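# Thread three rings onto a pole, return it to stand

## Task

Get all three rings onto the pole and then stand the pole back in its holder. A ring dropped from any real height usually counts as failure, and so can a ring sliding quickly down a pole held at a steep angle.

## Robot and tools

Robot: two arms, left_arm and right_arm, each ending in a five-finger hand. right_arm has a right hand and left_arm a mirror-image left hand. Base positions in the scene frame: left_arm at (+0.013, +0.361, 0) m and right_arm at (+0.067, -0.328, -0.001) m, both turned only slightly about z. A fixed post stands on the floor behind the arms.

Scene frame: the origin is at table-top height, midway between the arms. +z is up, +x points out over the table, and +y points toward left_arm. Camera left and right do not match these names.

Hand point: a point 0.15 m out from the wrist flange along the fingers and 0.05 m in front of the palm. Its +z runs along straightened fingers and +y points out of the palm. On the right hand +x runs across the palm away from the thumb; on the left hand +x points toward the thumb. Straight fingertips extend about 0.06-0.07 m past the point and sit 0.06 m behind it along -y. A wrist bracket on the little-finger side can collide with objects. With the palm level, the wrist can hang up to 0.11 m (palm down) or 0.23 m (palm up) below the point, so it may reach the table first.

A row has 28 numbers, each from -1 to 1. The first 14 are left_arm and the last 14 are right_arm. Each block is: dx, dy, dz, rx, ry, rz, little, ring, middle, index, thumb_bend, thumb_turn, force_limit, speed. Always send all 28, even when only one arm moves.

The six pose numbers are offsets, not poses. They are measured from that arm's Hand target as it stands when the action or move starts, along that Hand target's own axes. 1.0 equals 0.6 m for dx, dy, dz, and 180 degrees for rx, ry, rz, which together form a single rotation vector. Every row of one action counts from the same starting point. Each new call starts again from the current Hand target, so sending the same offset twice moves the hand twice. All six at 0 requests nothing new. The controller limits each commanded orientation to 32 degrees from the measured one.

The six finger numbers are absolute targets: -1 is open or straight, +1 is closed. thumb_turn -1 puts the thumb beside the palm; +1 swings it opposite the fingers. force_limit maps linearly from about 0 N at -1 to 10 N at +1 (15 N on the two thumb motors). speed rises from near zero at -1 to full at +0.48 and stays full up to +1. For a soft grip, close at speed -0.94 or lower. No value means 'unchanged', so to keep a hand as it is, resend its last eight numbers. If nothing has been sent to a hand yet, use its hand_measured values plus hand_force_limit and hand_speed. A fully turned thumb with closed fingers holds things about 0.035-0.065 m thick. Handles down to about 0.025 m also work.

Tools:
- execute_actions(actions, cameras): actions is a list of actions. Each action is up to 15 rows, one per 1/30 s step; a short action repeats its last row to step 15. Images come back if actions is empty or cameras lists names.
- move(target, speed, blend, stop_force, zero, blocking, cameras): target is one 28-number row or a list of up to 15 rows. Every row counts from the same starting Hand targets. The hands travel in straight lines and the whole move is capped at 10 s. speed is in m/s, 0.002-3.6, default 0.25; turning rate is capped at twice that in rad/s. blend is in metres and rounds corners in a list; 0 stops at each point. stop_force is in N, 3-120, and ends an arm's path once it feels that much push. It is unreliable while the hand rotates, and all rows must then carry the same hand numbers. zero (default true) re-zeros the force sensor first. blocking=false returns early and cannot be combined with stop_force. Paths do not avoid obstacles. The result adds a 'move:' line: done, off_target, moving, held or fault, plus limits=paced or limits=held.
- wait(seconds 0-3600), stop(), zero_wrist_force(arm: left_arm or right_arm), show_instructions(), finished_scene(scene=1).
- zoom_image(camera, region [x0,y0,x1,y1] in pixels, up to 504 wide and 504 tall). Cameras: cam_high 896x504, cam_left_wrist and cam_right_wrist 672x504.

Results report, in the scene frame: end_effector_position (m), end_effector_quat_wxyz and velocities, plus Hand target (the last commanded pose). Per hand, hand_measured, hand_stopped_by (moving, target, force, stalled, fault) and hand_load_n each list six values in motor order. Wrist force and torque are in the hand's own axes. A grip that has slipped shows up as hand_load_n dropping toward 0. If the hand stops short of Hand target, send the missing distance as a new offset.

Things to avoid:
- Stiff arms fault and stop for 10 s on a torque limit or about 150 N of force. Don't aim far past a firm contact; approach slowly with stop_force.
- The arms must not hit or squeeze each other.
- Keep each wrist away from its own base axis.
- Nothing may fall off the table. Don't let rings drop or slide fast down a steep pole, don't slam or shove objects, and don't release a moving part.
- Holding loads or stretching out for long heats the motors, which can trigger a braked stop.

Each tool is called after "Emit:" by a JSON object that holds its "method" and its "body", one argument or row to a line.

Reference images:

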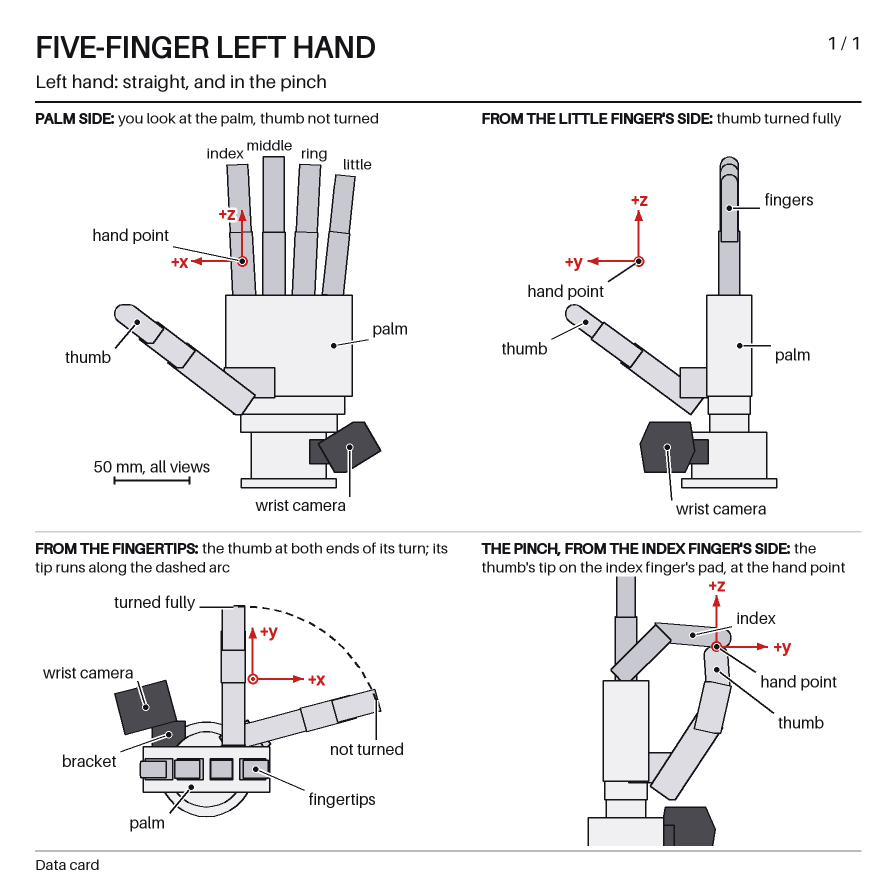

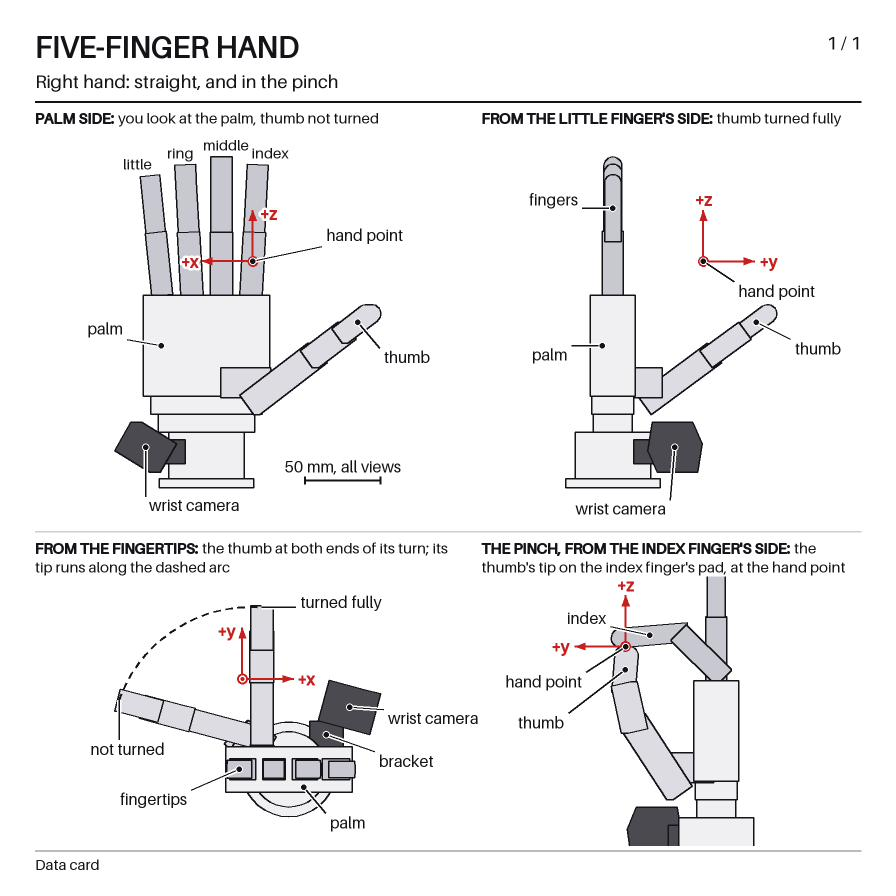

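## Session

Emit:
{"method": "execute_actions", "body": {
  "actions": []
}}

Scene clock: 0.00 s.
left_arm: end_effector_position=(-0.0790, +0.1217, +0.3839) hand_measured=(-1.000, -1.000, -1.000, -1.000, -1.000, -1.000) hand_load_n=(+0.0, +0.0, +0.0, +0.0, +0.0, +0.0) hand_stopped_by=(target, target, target, target, target, target) hand_force_limit=0.00 hand_speed=-0.80 end_effector_quat_wxyz=(-0.223, -0.441, +0.834, +0.244) | right_arm: end_effector_position=(+0.2682, -0.2446, +0.3987) hand_measured=(-1.000, -1.000, -1.000, -1.000, -1.000, -1.000) hand_load_n=(+0.0, +0.0, +0.0, +0.0, +0.0, +0.0) hand_stopped_by=(target, target, target, target, target, target) hand_force_limit=0.00 hand_speed=-0.80 end_effector_quat_wxyz=(+0.100, +0.876, -0.470, -0.046)
Joint positions: left_arm=[2.384 -1.546 -1.874 1.222 -1.303 3.044] | right_arm=[0.009 -1.538 1.471 1.811 1.709 -3.748]
Joint velocities: within noise
Joint torques (N m): no reading
Wrist force (N): no reading
Wrist torque (N m): no reading
Wrist force, peak (N): no reading
Hand target: left_arm -0.0790, +0.1217, +0.3839; -0.223, -0.441, +0.834, +0.244 | right_arm +0.2682, -0.2446, +0.3987; +0.100, +0.876, -0.470, -0.046

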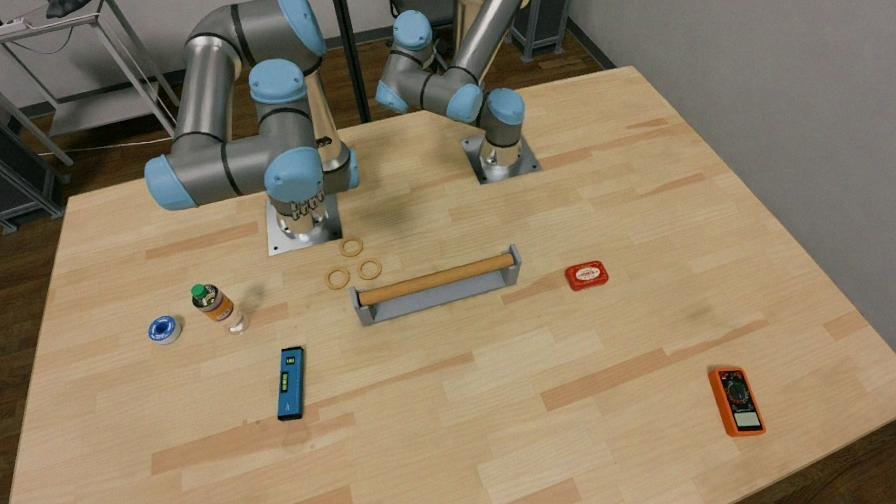

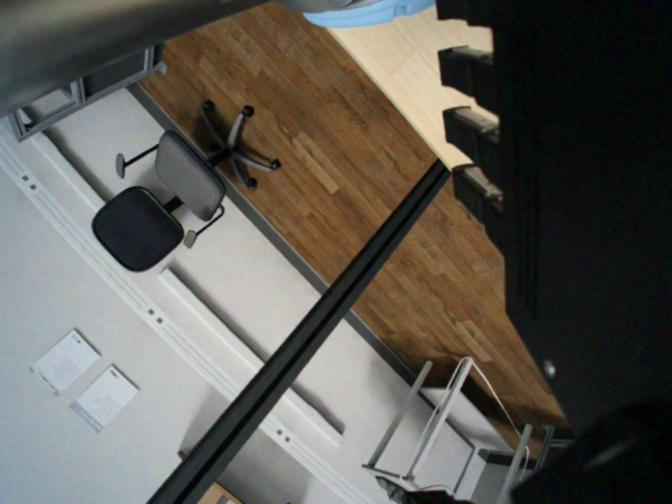

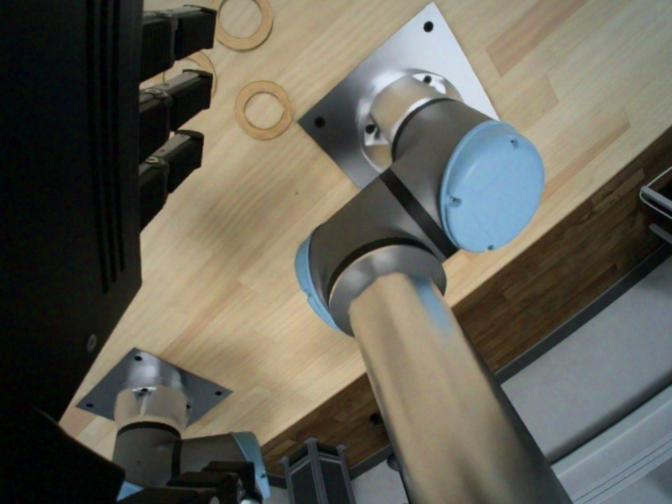

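Emit:
{"method": "zoom_image", "body": {
  "camera": "cam_high",
  "region": [240, 180, 560, 360]
}}

Emit:
{"method": "zoom_image", "body": {
  "camera": "cam_high",
  "region": [310, 220, 430, 340]
}}

Emit:
{"method": "zoom_image", "body": {
  "camera": "cam_right_wrist",
  "region": [140, 0, 560, 310]
}}

Scaled by 1.575.

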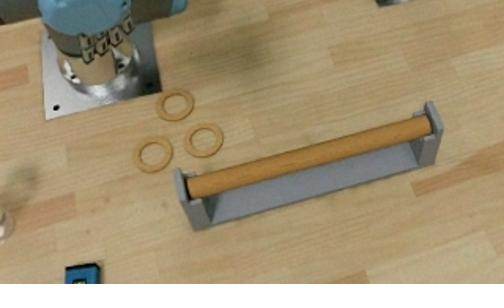

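Scaled by 4.200.

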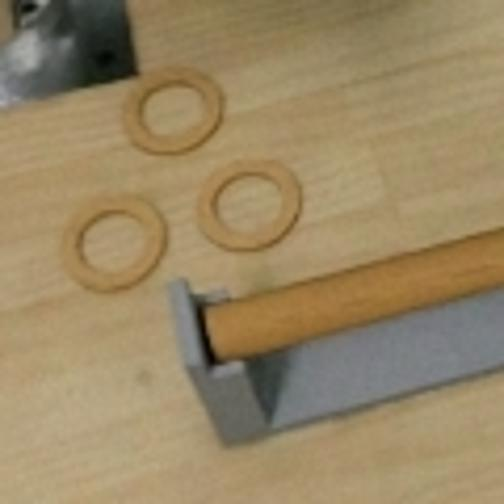

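Scaled by 1.200 from the camera's image (finer frame: 960x720).

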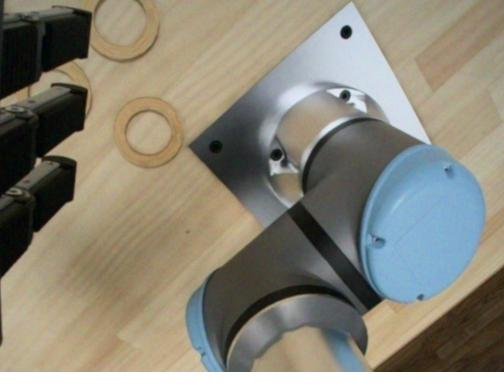

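Emit:
{"method": "move", "body": {
  "target": [0,0,0,0,0,0,-1,-1,-1,-1,-1,-1,0,-0.8,0.087,0.077,0.087,-0.0967,-0.3167,0.6157,-1,-1,-1,-1,-1,-1,0,-0.8],
  "speed": 0.3,
  "cameras": ["all"]
}}

Scene clock: 160.00 s.
left_arm: end_effector_position=(-0.0790, +0.1217, +0.3839) hand_measured=(-1.000, -1.000, -1.000, -1.000, -1.000, -1.000) hand_load_n=(+0.0, +0.0, +0.0, +0.0, +0.0, +0.0) hand_stopped_by=(target, target, target, target, target, target) hand_force_limit=0.00 hand_speed=-0.80 end_effector_quat_wxyz=(-0.223, -0.441, +0.834, +0.244) | right_arm: end_effector_position=(+0.2527, -0.3107, +0.3632) hand_measured=(-1.000, -1.000, -1.000, -1.000, -1.000, -1.000) hand_load_n=(+0.0, +0.0, +0.0, -0.5, +0.0, +0.0) hand_stopped_by=(target, target, target, target, target, target) hand_force_limit=0.00 hand_speed=-0.80 end_effector_quat_wxyz=(-0.015, -0.126, +0.934, +0.334)
Joint positions: left_arm=[2.384 -1.546 -1.874 1.222 -1.303 3.044] | right_arm=[-1.231 -1.696 2.029 1.917 1.496 -3.138]
Joint torques (N m): left_arm=[1.41 16.01 16.37 -3.15 0.53 0.14] | right_arm=[5.87 2.36 -22.36 1.21 -1.8 -2.28]
Wrist force (N): left_arm=[0.0 0.2 0.0] | right_arm=[0.1 -0.2 0.2]
Wrist torque (N m): left_arm=[0.03 0.01 -0.01] | right_arm=[0.01 -0.05 0.19]
Wrist force, peak (N): left_arm=[-0.6 0.0 0.1] | right_arm=[1.2 -1.5 -0.4]
Hand target: left_arm -0.0790, +0.1217, +0.3839; -0.223, -0.441, +0.834, +0.244 | right_arm +0.2527, -0.3107, +0.3632; -0.015, -0.126, +0.934, +0.334 (not the last commanded pose)
Off the commanded pose: left_arm 0.000 m, 0 deg | right_arm 0.010 m, 15 deg.
move: held (right_arm; a check stopped the path); limits=held
pose unreachable (right arm): on one or more control steps of this call, first in action 0 (counted from 0), this arm could not follow its commanded pose, so it was not sent that pose on those steps. It may still have moved: this result reports where it is.
cause: moving toward the commanded pose would bring two parts of the arm too close to each other (joints 3 (elbow) to 6 (wrist 3) lie between them).

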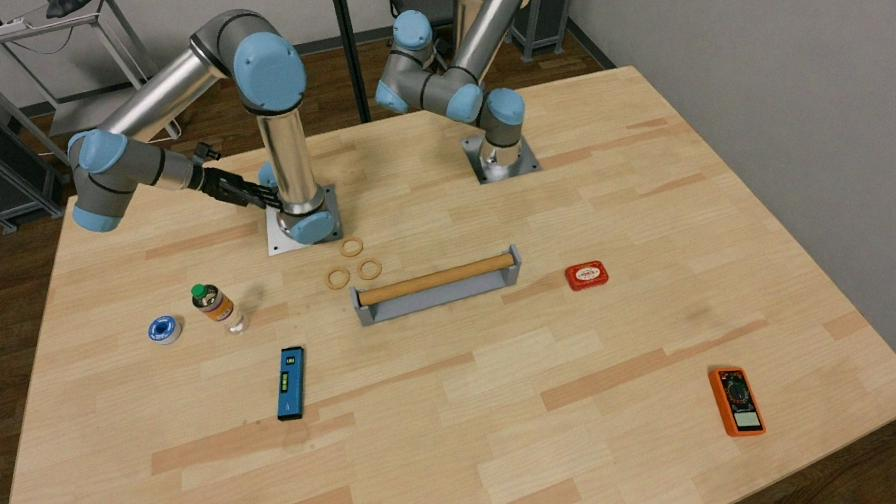

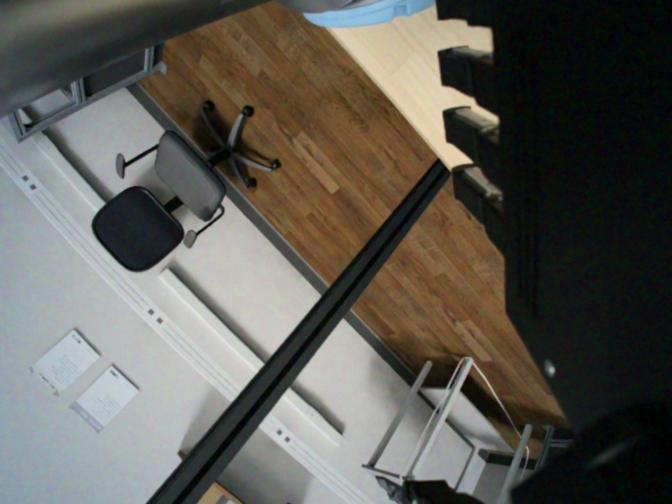

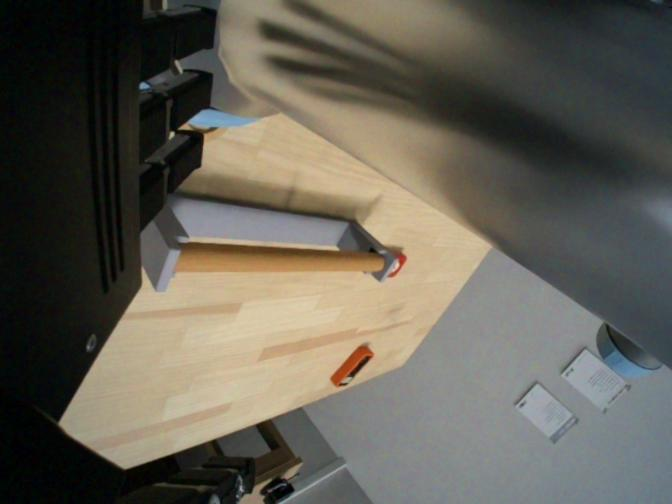

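Emit:
{"method": "zoom_image", "body": {
  "camera": "cam_right_wrist",
  "region": [120, 100, 420, 320]
}}

Scaled by 1.680 from the camera's image (finer frame: 960x720).

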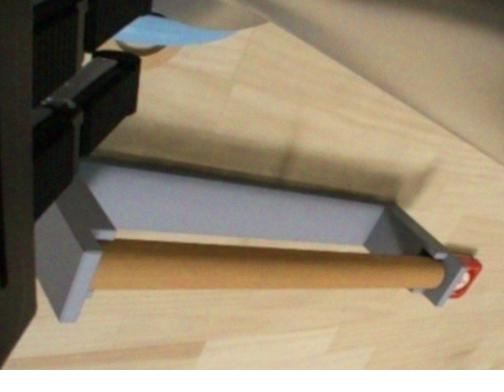

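Emit:
{"method": "move", "body": {
  "target": [0,0,0,0,0,0,-1,-1,-1,-1,-1,-1,0,-0.8,-0.181,-0.144,-0.033,-0.0115,-0.0373,0.0718,-1,-1,-1,-1,-1,-1,0,-0.8],
  "speed": 0.3,
  "cameras": ["cam_high","cam_right_wrist"]
}}

Emit:
{"method": "zoom_image", "body": {
  "camera": "cam_right_wrist",
  "region": [150, 120, 550, 420]
}}

Scene clock: 174.73 s.
left_arm: end_effector_position=(-0.0790, +0.1217, +0.3839) hand_measured=(-1.000, -1.000, -1.000, -1.000, -1.000, -1.000) hand_load_n=(+0.0, +0.0, +0.0, +0.0, +0.0, +0.0) hand_stopped_by=(target, target, target, target, target, target) hand_force_limit=0.00 hand_speed=-0.80 end_effector_quat_wxyz=(-0.223, -0.441, +0.834, +0.244) | right_arm: end_effector_position=(+0.3795, -0.3605, +0.3304) hand_measured=(-1.000, -1.000, -1.000, -1.000, -1.000, -1.000) hand_load_n=(+0.0, +0.0, +0.0, +0.0, +0.0, +0.0) hand_stopped_by=(target, target, target, target, target, target) hand_force_limit=0.00 hand_speed=-0.80 end_effector_quat_wxyz=(+0.000, -0.001, +0.935, +0.354)
Joint positions: left_arm=[2.384 -1.546 -1.874 1.222 -1.303 3.044] | right_arm=[-1.036 -1.404 1.837 1.801 1.253 -2.759]
Joint torques (N m): left_arm=[1.03 15.34 16.03 -3.2 0.39 0.14] | right_arm=[7.15 -11.14 -21.96 1.12 -2.27 2.43]
Wrist force (N): left_arm=[-0.1 0.0 -0.2] | right_arm=[0.0 -0.2 0.3]
Wrist torque (N m): left_arm=[0.00 0.01 -0.01] | right_arm=[-0.02 -0.03 0.04]
Wrist force, peak (N): left_arm=[-0.3 -0.1 -0.3] | right_arm=[-0.8 -1.0 0.2]
Hand target: left_arm -0.0790, +0.1217, +0.3839; -0.223, -0.441, +0.834, +0.244 | right_arm +0.3795, -0.3605, +0.3304; +0.000, -0.001, +0.935, +0.354
Off the commanded pose: left_arm 0.000 m, 0 deg | right_arm 0.000 m, 0 deg.
move: done

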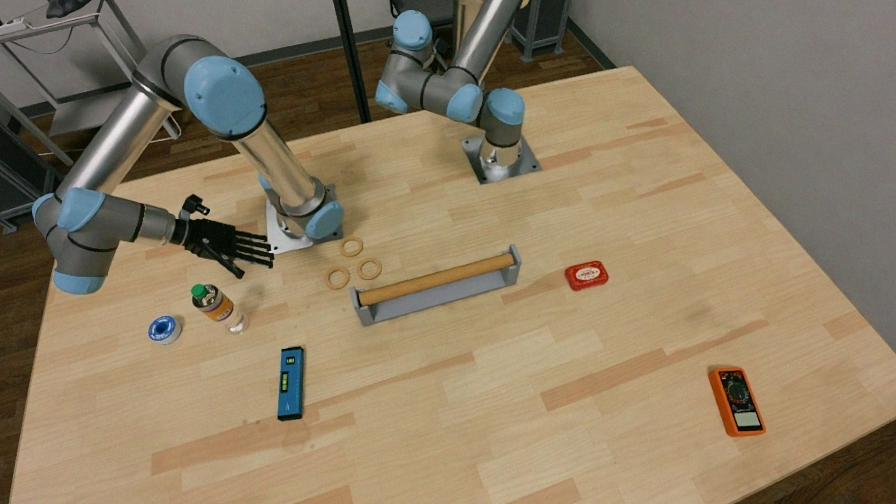

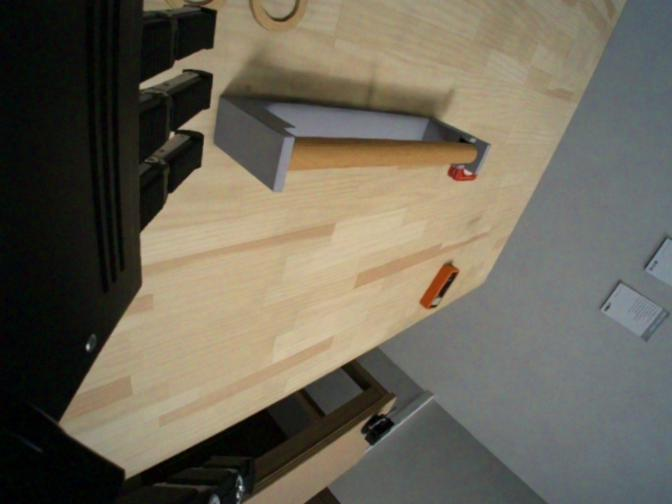

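Scaled by 1.260 from the camera's image (finer frame: 960x720).

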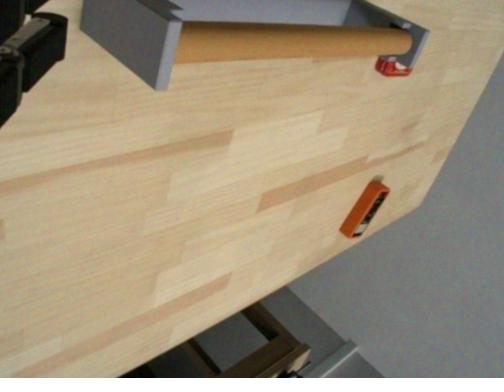

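Emit:
{"method": "zoom_image", "body": {
  "camera": "cam_right_wrist",
  "region": [200, 70, 500, 210]
}}

Scaled by 1.680 from the camera's image (finer frame: 960x720).

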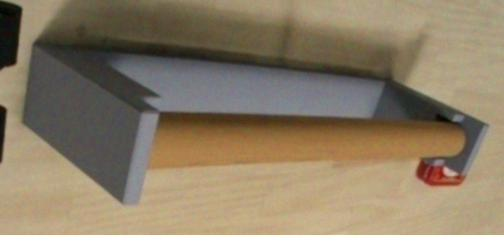

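Emit:
{"method": "move", "body": {
  "target": [-0.2537,-0.8105,-0.3283,0.4811,-0.0698,-0.1578,-1,-1,-1,-1,-1,-1,0,-0.8,0,0,0,0,0,0,-1,-1,-1,-1,-1,-1,0,-0.8],
  "speed": 0.3,
  "cameras": ["all"]
}}

Scene clock: 229.80 s.
left_arm: end_effector_position=(+0.4195, -0.0301, +0.2201) hand_measured=(-1.000, -1.000, -1.000, -1.000, -1.000, -1.000) hand_load_n=(+0.0, +0.0, +0.0, +0.0, +0.0, -0.5) hand_stopped_by=(target, target, target, target, target, target) hand_force_limit=0.00 hand_speed=-0.80 end_effector_quat_wxyz=(-0.280, +0.619, -0.669, +0.302) | right_arm: end_effector_position=(+0.3795, -0.3605, +0.3304) hand_measured=(-1.000, -1.000, -1.000, -1.000, -1.000, -1.000) hand_load_n=(+0.0, +0.0, +0.0, +0.0, +0.0, +0.0) hand_stopped_by=(target, target, target, target, target, target) hand_force_limit=0.00 hand_speed=-0.80 end_effector_quat_wxyz=(+0.000, -0.001, +0.935, +0.354)
Joint positions: left_arm=[2.548 -1.813 -1.522 2.536 -1.968 2.765] | right_arm=[-1.035 -1.404 1.837 1.801 1.252 -2.759]
Joint torques (N m): left_arm=[-12.08 22.24 11.38 1.28 -1.8 2.13] | right_arm=[7.27 -11.54 -21.61 1.32 -1.99 2.32]
Wrist force (N): left_arm=[-0.2 -1.8 2.1] | right_arm=[0.1 -0.3 0.2]
Wrist torque (N m): left_arm=[-0.02 0.05 -0.31] | right_arm=[-0.02 -0.04 0.04]
Wrist force, peak (N): left_arm=[-0.1 -2.0 2.5] | right_arm=[0.2 -0.4 0.3]
Hand target: left_arm +0.4195, -0.0301, +0.2200; -0.280, +0.619, -0.669, +0.302 | right_arm +0.3795, -0.3605, +0.3304; +0.000, -0.001, +0.935, +0.354
Off the commanded pose: left_arm 0.000 m, 0 deg | right_arm 0.000 m, 0 deg.
move: done

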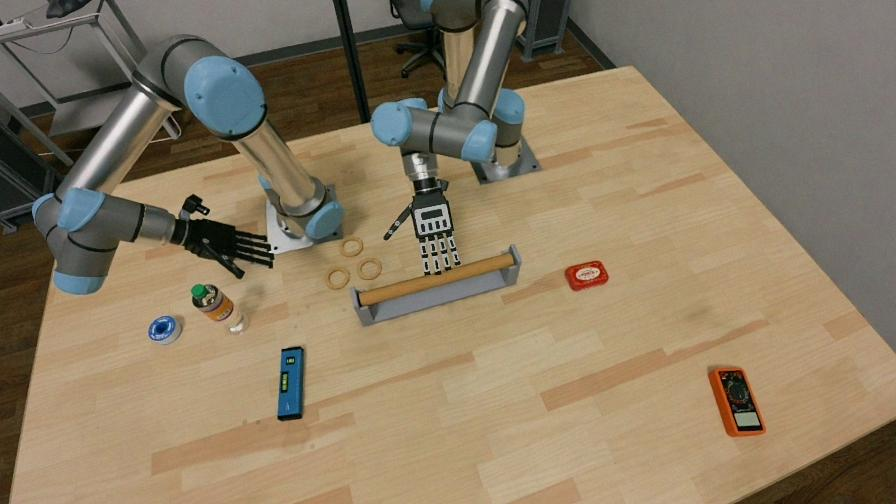

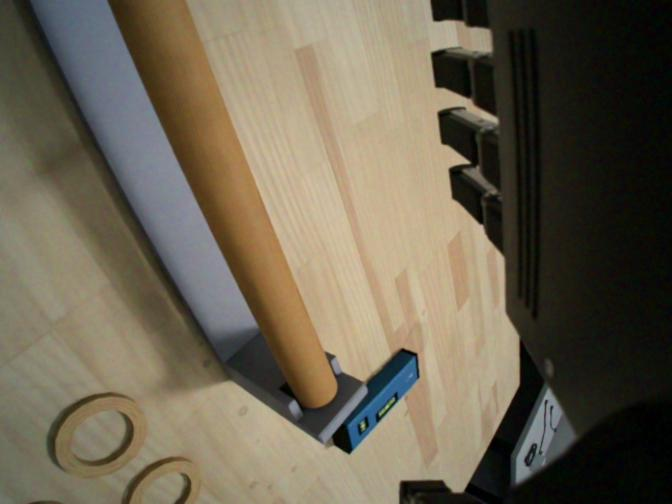

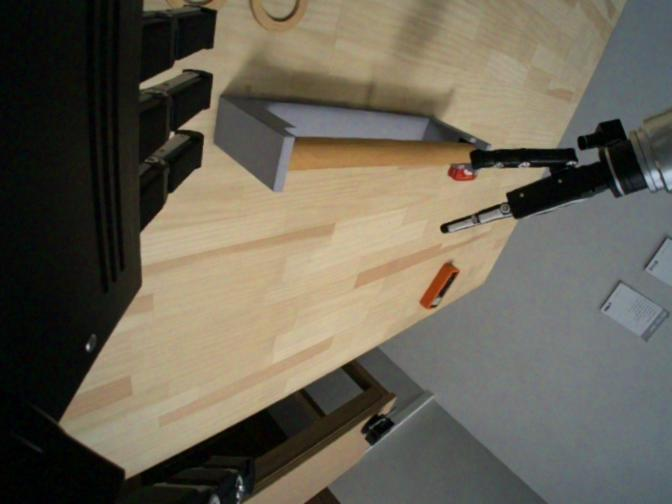

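Emit:
{"method": "zoom_image", "body": {
  "camera": "cam_left_wrist",
  "region": [200, 300, 400, 460]
}}

Emit:
{"method": "zoom_image", "body": {
  "camera": "cam_high",
  "region": [330, 180, 530, 340]
}}

Scaled by 2.520 from the camera's image (finer frame: 960x720).

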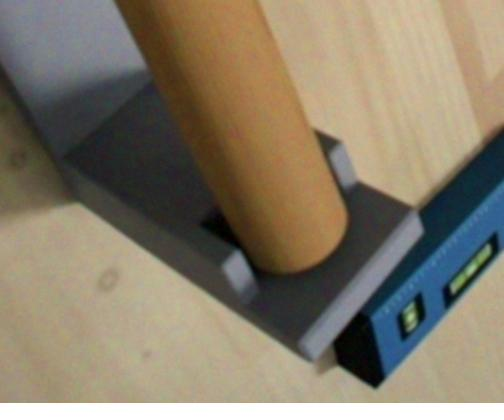

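Scaled by 2.520.

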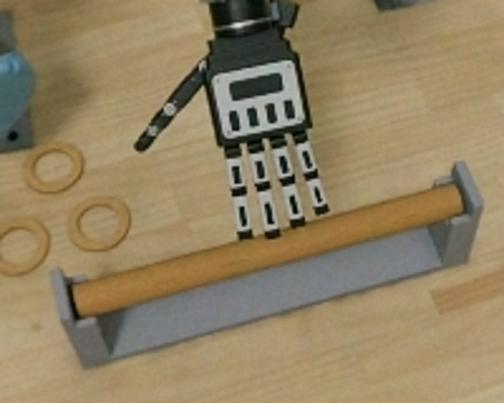

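Emit:
{"method": "zoom_image", "body": {
  "camera": "cam_high",
  "region": [160, 180, 300, 300]
}}

Scaled by 3.600.

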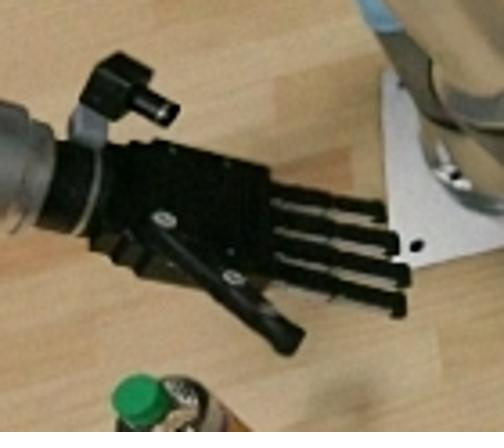

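Emit:
{"method": "move", "body": {
  "target": [0.0137,0.0735,0.1183,0,0,0,-1,-1,-1,-1,-1,1,0,-0.3,0,0,0,0,0,0,-1,-1,-1,-1,-1,-1,0,-0.8],
  "speed": 0.2,
  "cameras": ["all"]
}}

Emit:
{"method": "zoom_image", "body": {
  "camera": "cam_high",
  "region": [340, 190, 540, 340]
}}

Scene clock: 325.33 s.
left_arm: end_effector_position=(+0.4430, -0.0401, +0.1400) hand_measured=(-1.000, -1.000, -1.000, -1.000, -1.000, +1.000) hand_load_n=(+0.0, +0.0, +0.0, -0.5, +0.0, +0.0) hand_stopped_by=(target, target, target, target, target, target) hand_force_limit=0.00 hand_speed=-0.30 end_effector_quat_wxyz=(-0.280, +0.619, -0.669, +0.302) | right_arm: end_effector_position=(+0.3795, -0.3605, +0.3304) hand_measured=(-1.000, -1.000, -1.000, -1.000, -1.000, -1.000) hand_load_n=(+0.0, +0.0, +0.0, +0.0, +0.0, +0.0) hand_stopped_by=(target, target, target, target, target, target) hand_force_limit=0.00 hand_speed=-0.80 end_effector_quat_wxyz=(+0.000, -0.001, +0.935, +0.354)
Joint positions: left_arm=[2.561 -1.917 -1.595 2.717 -1.96 2.774] | right_arm=[-1.035 -1.404 1.837 1.801 1.252 -2.759]
Joint torques (N m): left_arm=[14.88 24.77 10.5 0.91 1.3 2.07] | right_arm=[6.95 -11.27 -21.42 1.4 -1.93 2.28]
Wrist force (N): left_arm=[-0.2 -2.2 2.0] | right_arm=[-0.1 -0.1 0.3]
Wrist torque (N m): left_arm=[-0.07 0.05 -0.29] | right_arm=[0.00 -0.02 0.03]
Wrist force, peak (N): left_arm=[-0.1 -1.4 2.9] | right_arm=[0.3 -0.1 0.5]
Hand target: left_arm +0.4430, -0.0401, +0.1400; -0.280, +0.619, -0.669, +0.302 | right_arm +0.3795, -0.3605, +0.3304; +0.000, -0.001, +0.935, +0.354
Off the commanded pose: left_arm 0.000 m, 0 deg | right_arm 0.000 m, 0 deg.
move: done

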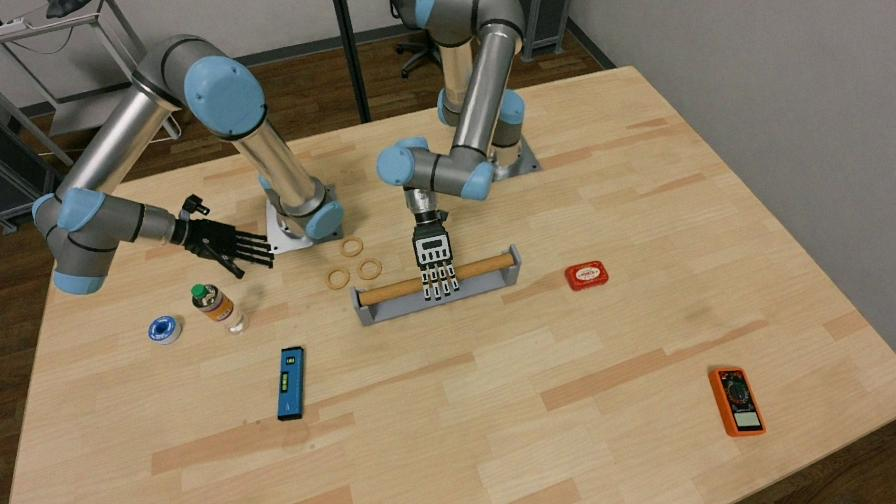

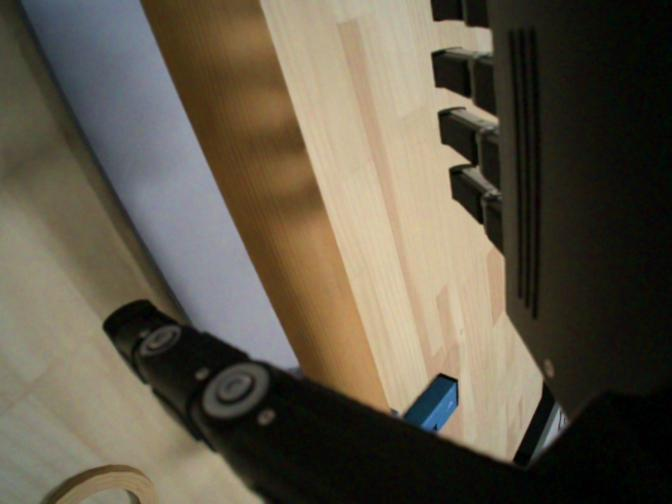

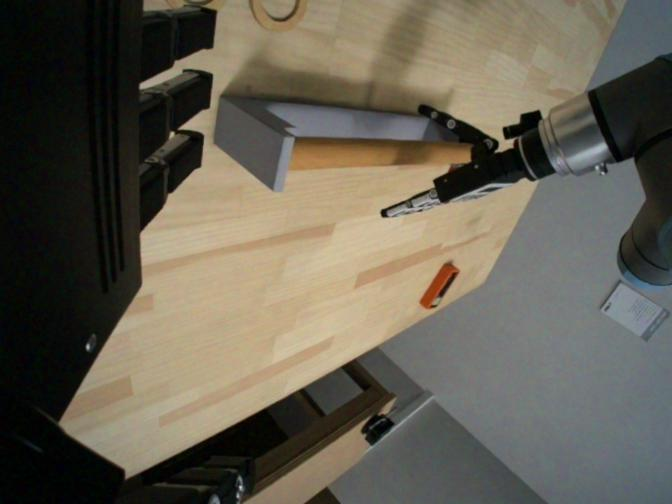

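Scaled by 2.520.

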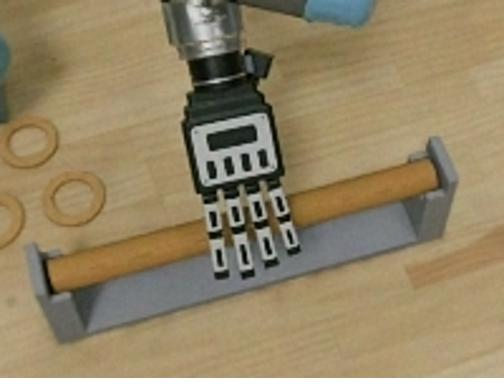

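Emit:
{"method": "zoom_image", "body": {
  "camera": "cam_left_wrist",
  "region": [200, 180, 400, 330]
}}

Scaled by 2.520 from the camera's image (finer frame: 960x720).

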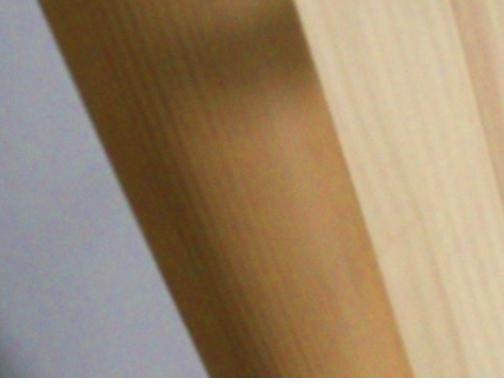

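Emit:
{"method": "zoom_image", "body": {
  "camera": "cam_high",
  "region": [325, 230, 425, 330]
}}

Emit:
{"method": "zoom_image", "body": {
  "camera": "cam_high",
  "region": [455, 230, 535, 310]
}}

Scaled by 5.040.

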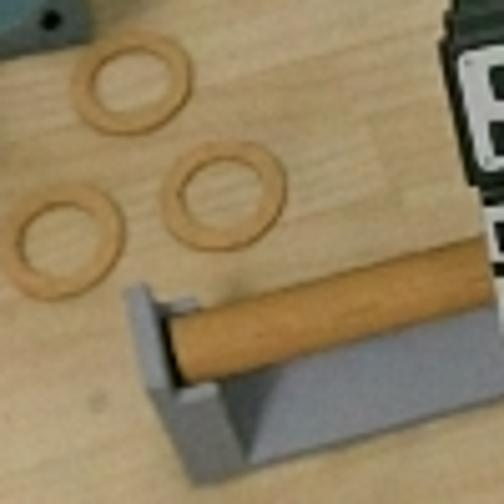

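Scaled by 6.300.

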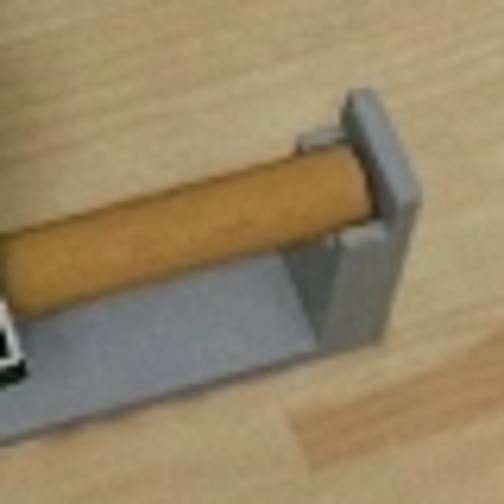

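Emit:
{"method": "move", "body": {
  "target": [0,0.0344,0.0368,0,0,0,-1,-1,-1,-1,-1,1,0,-0.3,0,0,0,0,0,0,-1,-1,-1,-1,-1,-1,0,-0.8],
  "speed": 0.05,
  "stop_force": 8,
  "cameras": ["all"]
}}

Emit:
{"method": "zoom_image", "body": {
  "camera": "cam_high",
  "region": [370, 210, 490, 330]
}}

Emit:
{"method": "zoom_image", "body": {
  "camera": "cam_right_wrist",
  "region": [260, 60, 560, 240]
}}

Scene clock: 360.47 s.
left_arm: end_effector_position=(+0.4460, -0.0403, +0.1100) hand_measured=(-1.000, -1.000, -1.000, -1.000, -1.000, +1.000) hand_load_n=(+0.0, +0.0, +0.0, +0.0, +0.0, +0.0) hand_stopped_by=(target, target, target, target, target, target) hand_force_limit=0.00 hand_speed=-0.30 end_effector_quat_wxyz=(-0.280, +0.619, -0.669, +0.302) | right_arm: end_effector_position=(+0.3795, -0.3605, +0.3304) hand_measured=(-1.000, -1.000, -1.000, -1.000, -1.000, -1.000) hand_load_n=(+0.0, +0.0, +0.0, +0.0, +0.0, +0.0) hand_stopped_by=(target, target, target, target, target, target) hand_force_limit=0.00 hand_speed=-0.80 end_effector_quat_wxyz=(+0.000, -0.001, +0.935, +0.354)
Joint positions: left_arm=[2.564 -1.949 -1.633 2.788 -1.957 2.777] | right_arm=[-1.035 -1.404 1.837 1.801 1.252 -2.759]
Joint torques (N m): left_arm=[14.11 25.73 10.44 1.03 1.32 2.03] | right_arm=[6.47 -11.27 -20.94 1.58 -1.75 2.22]
Wrist force (N): left_arm=[0.0 -2.1 1.8] | right_arm=[-0.1 -0.1 0.3]
Wrist torque (N m): left_arm=[-0.06 0.02 -0.29] | right_arm=[-0.01 -0.03 0.04]
Wrist force, peak (N): left_arm=[-0.3 -2.3 2.1] | right_arm=[0.2 -0.5 0.4]
Hand target: left_arm +0.4460, -0.0403, +0.1100; -0.280, +0.619, -0.669, +0.302 | right_arm +0.3795, -0.3605, +0.3304; +0.000, -0.001, +0.935, +0.354
Off the commanded pose: left_arm 0.000 m, 0 deg | right_arm 0.000 m, 0 deg.
move: done

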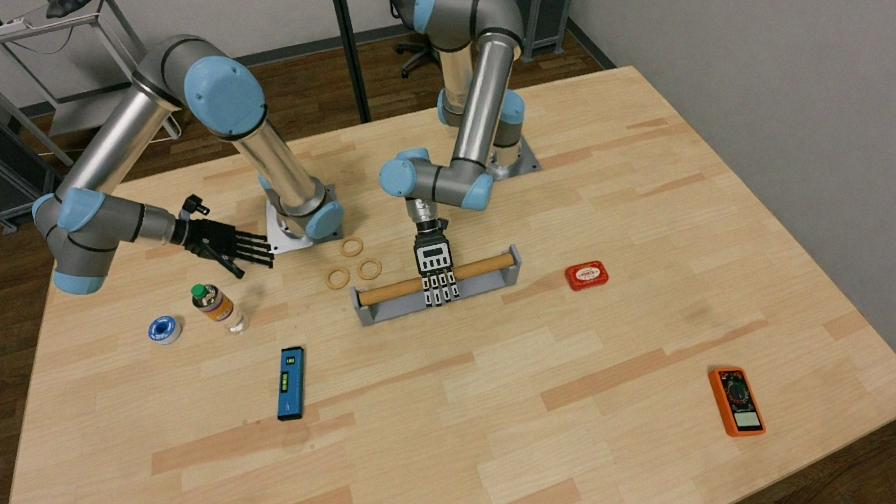

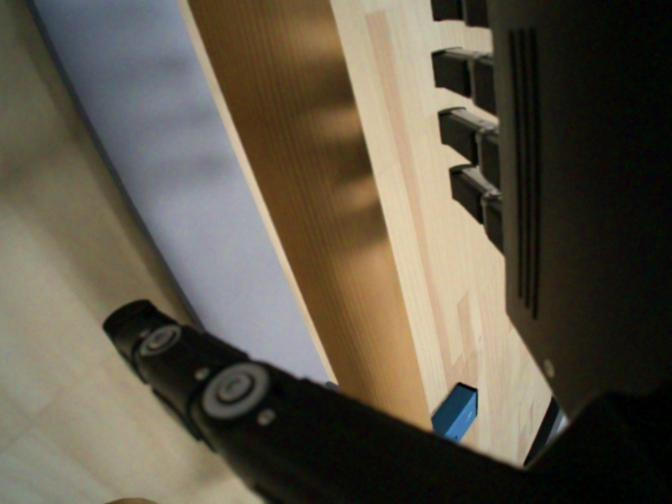

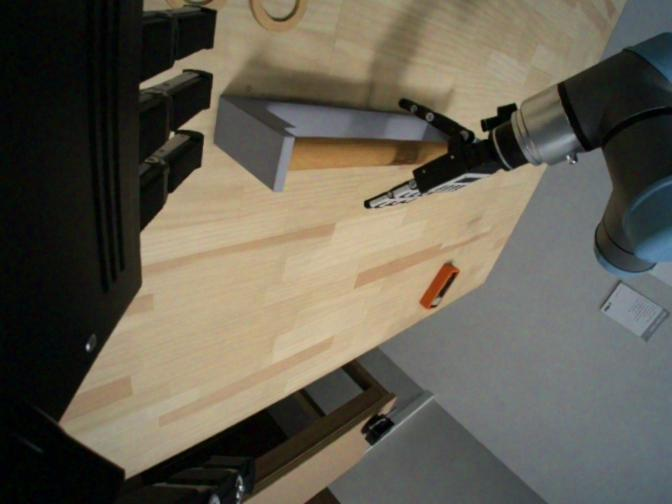

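Scaled by 4.200.

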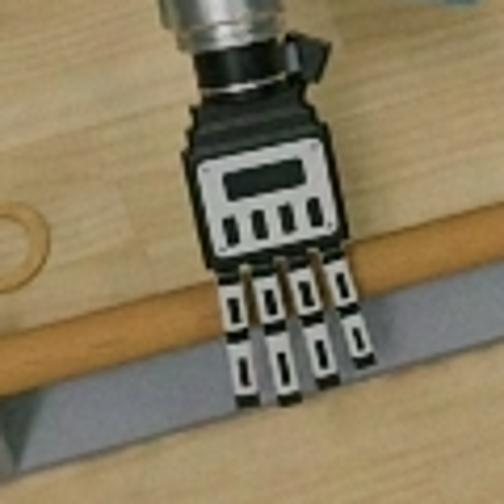

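Scaled by 1.680 from the camera's image (finer frame: 960x720).

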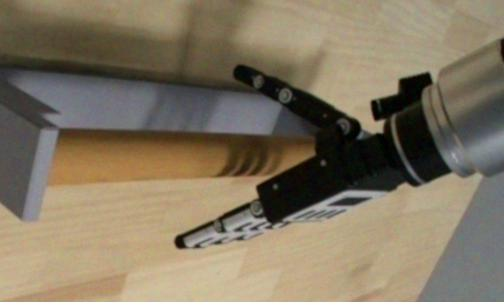

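Emit:
{"method": "move", "body": {
  "target": [0,0.0188,0.0165,0,0,0,-1,-1,-1,-1,-1,1,0,-0.3,0,0,0,0,0,0,-1,-1,-1,-1,-1,-1,0,-0.8],
  "speed": 0.03,
  "stop_force": 6,
  "cameras": ["all"]
}}

Emit:
{"method": "zoom_image", "body": {
  "camera": "cam_right_wrist",
  "region": [260, 60, 560, 240]
}}

Scene clock: 385.20 s.
left_arm: end_effector_position=(+0.4459, -0.0403, +0.0950) hand_measured=(-1.000, -1.000, -1.000, -1.000, -1.000, +1.000) hand_load_n=(+0.0, +0.0, +0.0, +0.0, +0.0, +0.0) hand_stopped_by=(target, target, target, target, target, target) hand_force_limit=0.00 hand_speed=-0.30 end_effector_quat_wxyz=(-0.280, +0.619, -0.669, +0.302) | right_arm: end_effector_position=(+0.3795, -0.3605, +0.3304) hand_measured=(-1.000, -1.000, -1.000, -1.000, -1.000, -1.000) hand_load_n=(+0.0, +0.0, +0.0, +0.0, +0.0, +0.0) hand_stopped_by=(target, target, target, target, target, target) hand_force_limit=0.00 hand_speed=-0.80 end_effector_quat_wxyz=(+0.000, -0.001, +0.935, +0.354)
Joint positions: left_arm=[2.564 -1.965 -1.653 2.824 -1.957 2.777] | right_arm=[-1.035 -1.404 1.837 1.801 1.252 -2.759]
Joint torques (N m): left_arm=[14.02 25.54 9.98 1.04 1.29 1.42] | right_arm=[6.43 -11.52 -21.01 1.71 -1.61 2.14]
Wrist force (N): left_arm=[0.0 -2.1 1.7] | right_arm=[0.0 -0.3 0.1]
Wrist torque (N m): left_arm=[-0.05 0.03 -0.29] | right_arm=[-0.02 -0.03 0.04]
Wrist force, peak (N): left_arm=[0.1 -2.2 2.1] | right_arm=[0.0 -0.4 0.4]
Hand target: left_arm +0.4459, -0.0403, +0.0950; -0.280, +0.619, -0.669, +0.302 | right_arm +0.3795, -0.3605, +0.3304; +0.000, -0.001, +0.935, +0.354
Off the commanded pose: left_arm 0.000 m, 0 deg | right_arm 0.000 m, 0 deg.
move: done

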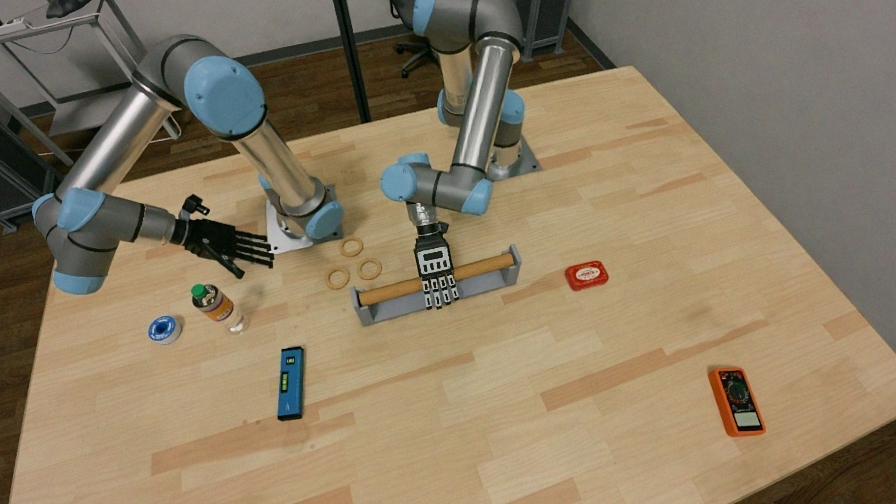

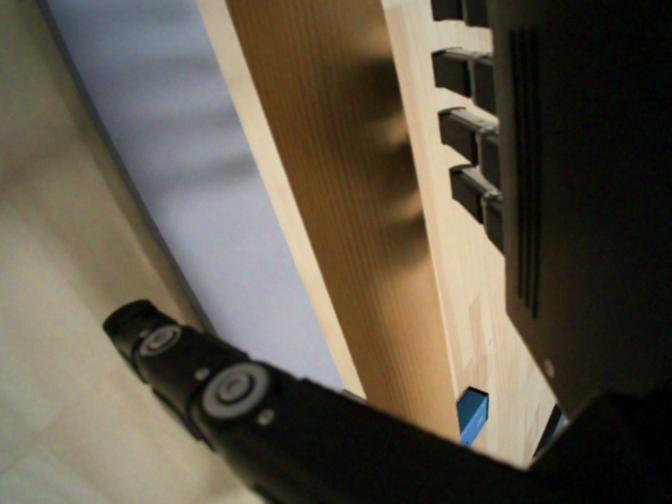

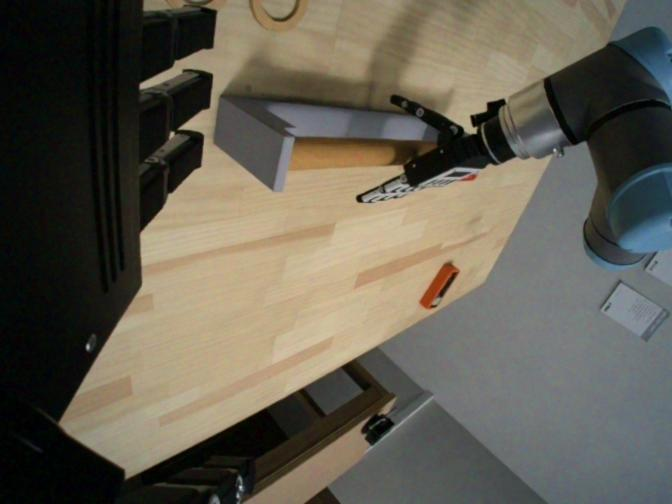

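Scaled by 1.680 from the camera's image (finer frame: 960x720).

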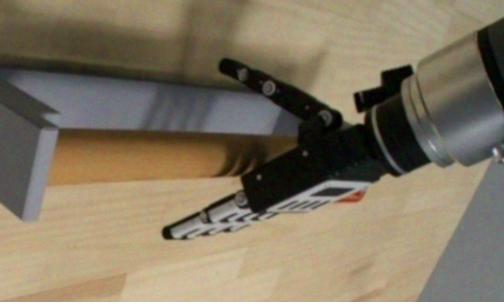

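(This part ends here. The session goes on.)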